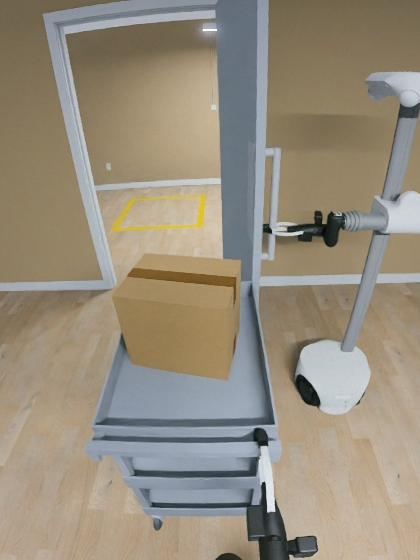

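Scene clock: 432.43 s.
move: r1 moving
r1.base_odometry: x=-3.063 y=-1.360 heading=+0.799
r1.turned_by_wheels: +0.000
r1.turned_by_imu: +0.000
r1.base_tilt: forward=-1.6 right=+1.2
r1.lidar_m: 0.38 0.38 2.94 2.83 2.95 3.70 3.67 2.75 1.99 1.88 1.97 1.11
r1.base_status: translate_m moving
r1.joint_positions: lift_m=+0.661 arm_m=+0.000 wrist_yaw_rad=+0.003 wrist_pitch_rad=-0.004 wrist_roll_rad=+1.569 gripper_m=-0.009
r1.joint_status: not commanded
r1.measured_speeds: translate_m=+0.049 strafe_m=+0.001 rotate_rad=+0.002 lift_m=+0.000 arm_m=+0.000 wrist_yaw_rad=-0.002 wrist_pitch_rad=+0.000 wrist_roll_rad=+0.000
r1.motor_effort: lift_m=+20(20) arm_m=-1(4) wheel_0=+7(8) wheel_1=+3(6) wheel_2=-8(8)
r1.servo_current: wrist_yaw_rad=65(65) wrist_pitch_rad=39(52) wrist_roll_rad=46(72) gripper_m=52(59)
r1.hand_pose: x=+0.4595 y=-0.0867 z=+0.8403 quat_wxyz=(+0.708, +0.706, -0.001, +0.002)
r1.wrist_depth_mm: - - - - - 1808 904 / - - - - - 1808 1025 / - - - - - 1863 1255 / - - 1060 - - 1576 - / - - - - 235 240 239 / - 500 186 187 233 - - / - 433 439 167 178 - -
r2: as last shown
r2.contact_limits: translate_m 0.5
pictures: none

Scene clock: 435.73 s.
earlier move: r1 done
r1.base_odometry: x=-2.897 y=-1.190 heading=+0.799
r1.turned_by_wheels: +0.000
r1.turned_by_imu: -0.002
r1.base_tilt: forward=-1.6 right=+1.3
r1.lidar_m: 0.38 0.39 2.83 2.82 2.95 3.95 3.93 2.73 2.00 1.89 1.96 0.47
r1.base_status: done
r1.joint_positions: lift_m=+0.661 arm_m=+0.000 wrist_yaw_rad=-0.006 wrist_pitch_rad=-0.004 wrist_roll_rad=+1.569 gripper_m=-0.009
r1.joint_status: not commanded
r1.measured_speeds: all 0
r1.motor_effort: lift_m=+20(20) arm_m=+4(4) wheel_0=+4(10) wheel_1=+1(6) wheel_2=-3(12)
r1.servo_current: wrist_yaw_rad=46(78) wrist_pitch_rad=33(52) wrist_roll_rad=46(72) gripper_m=46(59)
r1.hand_pose: x=+0.4588 y=-0.0891 z=+0.8403 quat_wxyz=(+0.708, +0.706, -0.004, -0.001)
r1.wrist_depth_mm: - - 715 - - 1808 1255 / - - 707 - - 1661 1255 / - - - - - 1756 1255 / - 842 - - - 1708 1229 / - - - 178 236 241 240 / 1756 - 185 190 231 - - / 1756 424 427 146 178 - -
r2.base_odometry: x=-3.669 y=+0.215 heading=-1.132
r2.turned_by_wheels: +0.000
r2.turned_by_imu: +0.000
r2.base_tilt: forward=-0.6 right=+0.1
r2.lidar_m: 0.40 0.50 0.65 4.75 1.94 1.35 1.29 1.32 1.10 1.05 0.77 0.38
r2.base_status: not commanded
r2.joint_positions: lift_m=+0.800 arm_m=+0.000 wrist_yaw_rad=-0.148 wrist_pitch_rad=+0.000 wrist_roll_rad=+0.000 gripper_m=-0.029
r2.joint_status: not commanded
r2.measured_speeds: all 0
r2.motor_effort: lift_m=+18(19) arm_m=-6(7) wheel_0=+0(1) wheel_1=+0(1) wheel_2=+0(1)
r2.servo_current: wrist_yaw_rad=59(59) wrist_pitch_rad=46(46) wrist_roll_rad=52(65) gripper_m=91(104)
r2.contact_limits: translate_m 0.5
r2.hand_pose: x=+0.4434 y=-0.1290 z=+0.9782 quat_wxyz=(+0.997, +0.000, +0.000, -0.074)
r2.wrist_depth_mm: - - 229 161 263 282 300 / - - 230 163 264 283 300 / - - 231 165 265 285 303 / 312 392 233 166 266 287 307 / 312 415 235 166 268 287 309 / 314 413 186 167 179 293 309 / 315 357 232 - 273 281 314
wait: 3.30 of 5 s (r1 has come to rest)
Images, in order (width x height): r1_head_camera 420x560.

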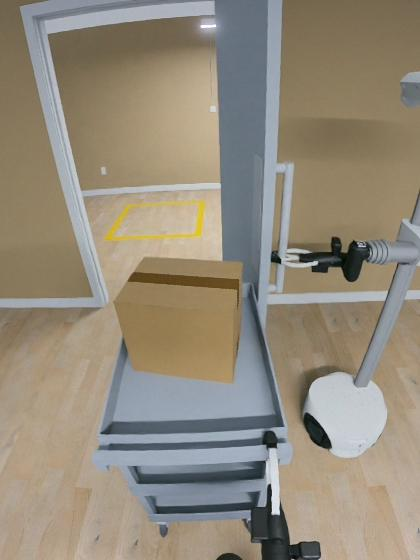

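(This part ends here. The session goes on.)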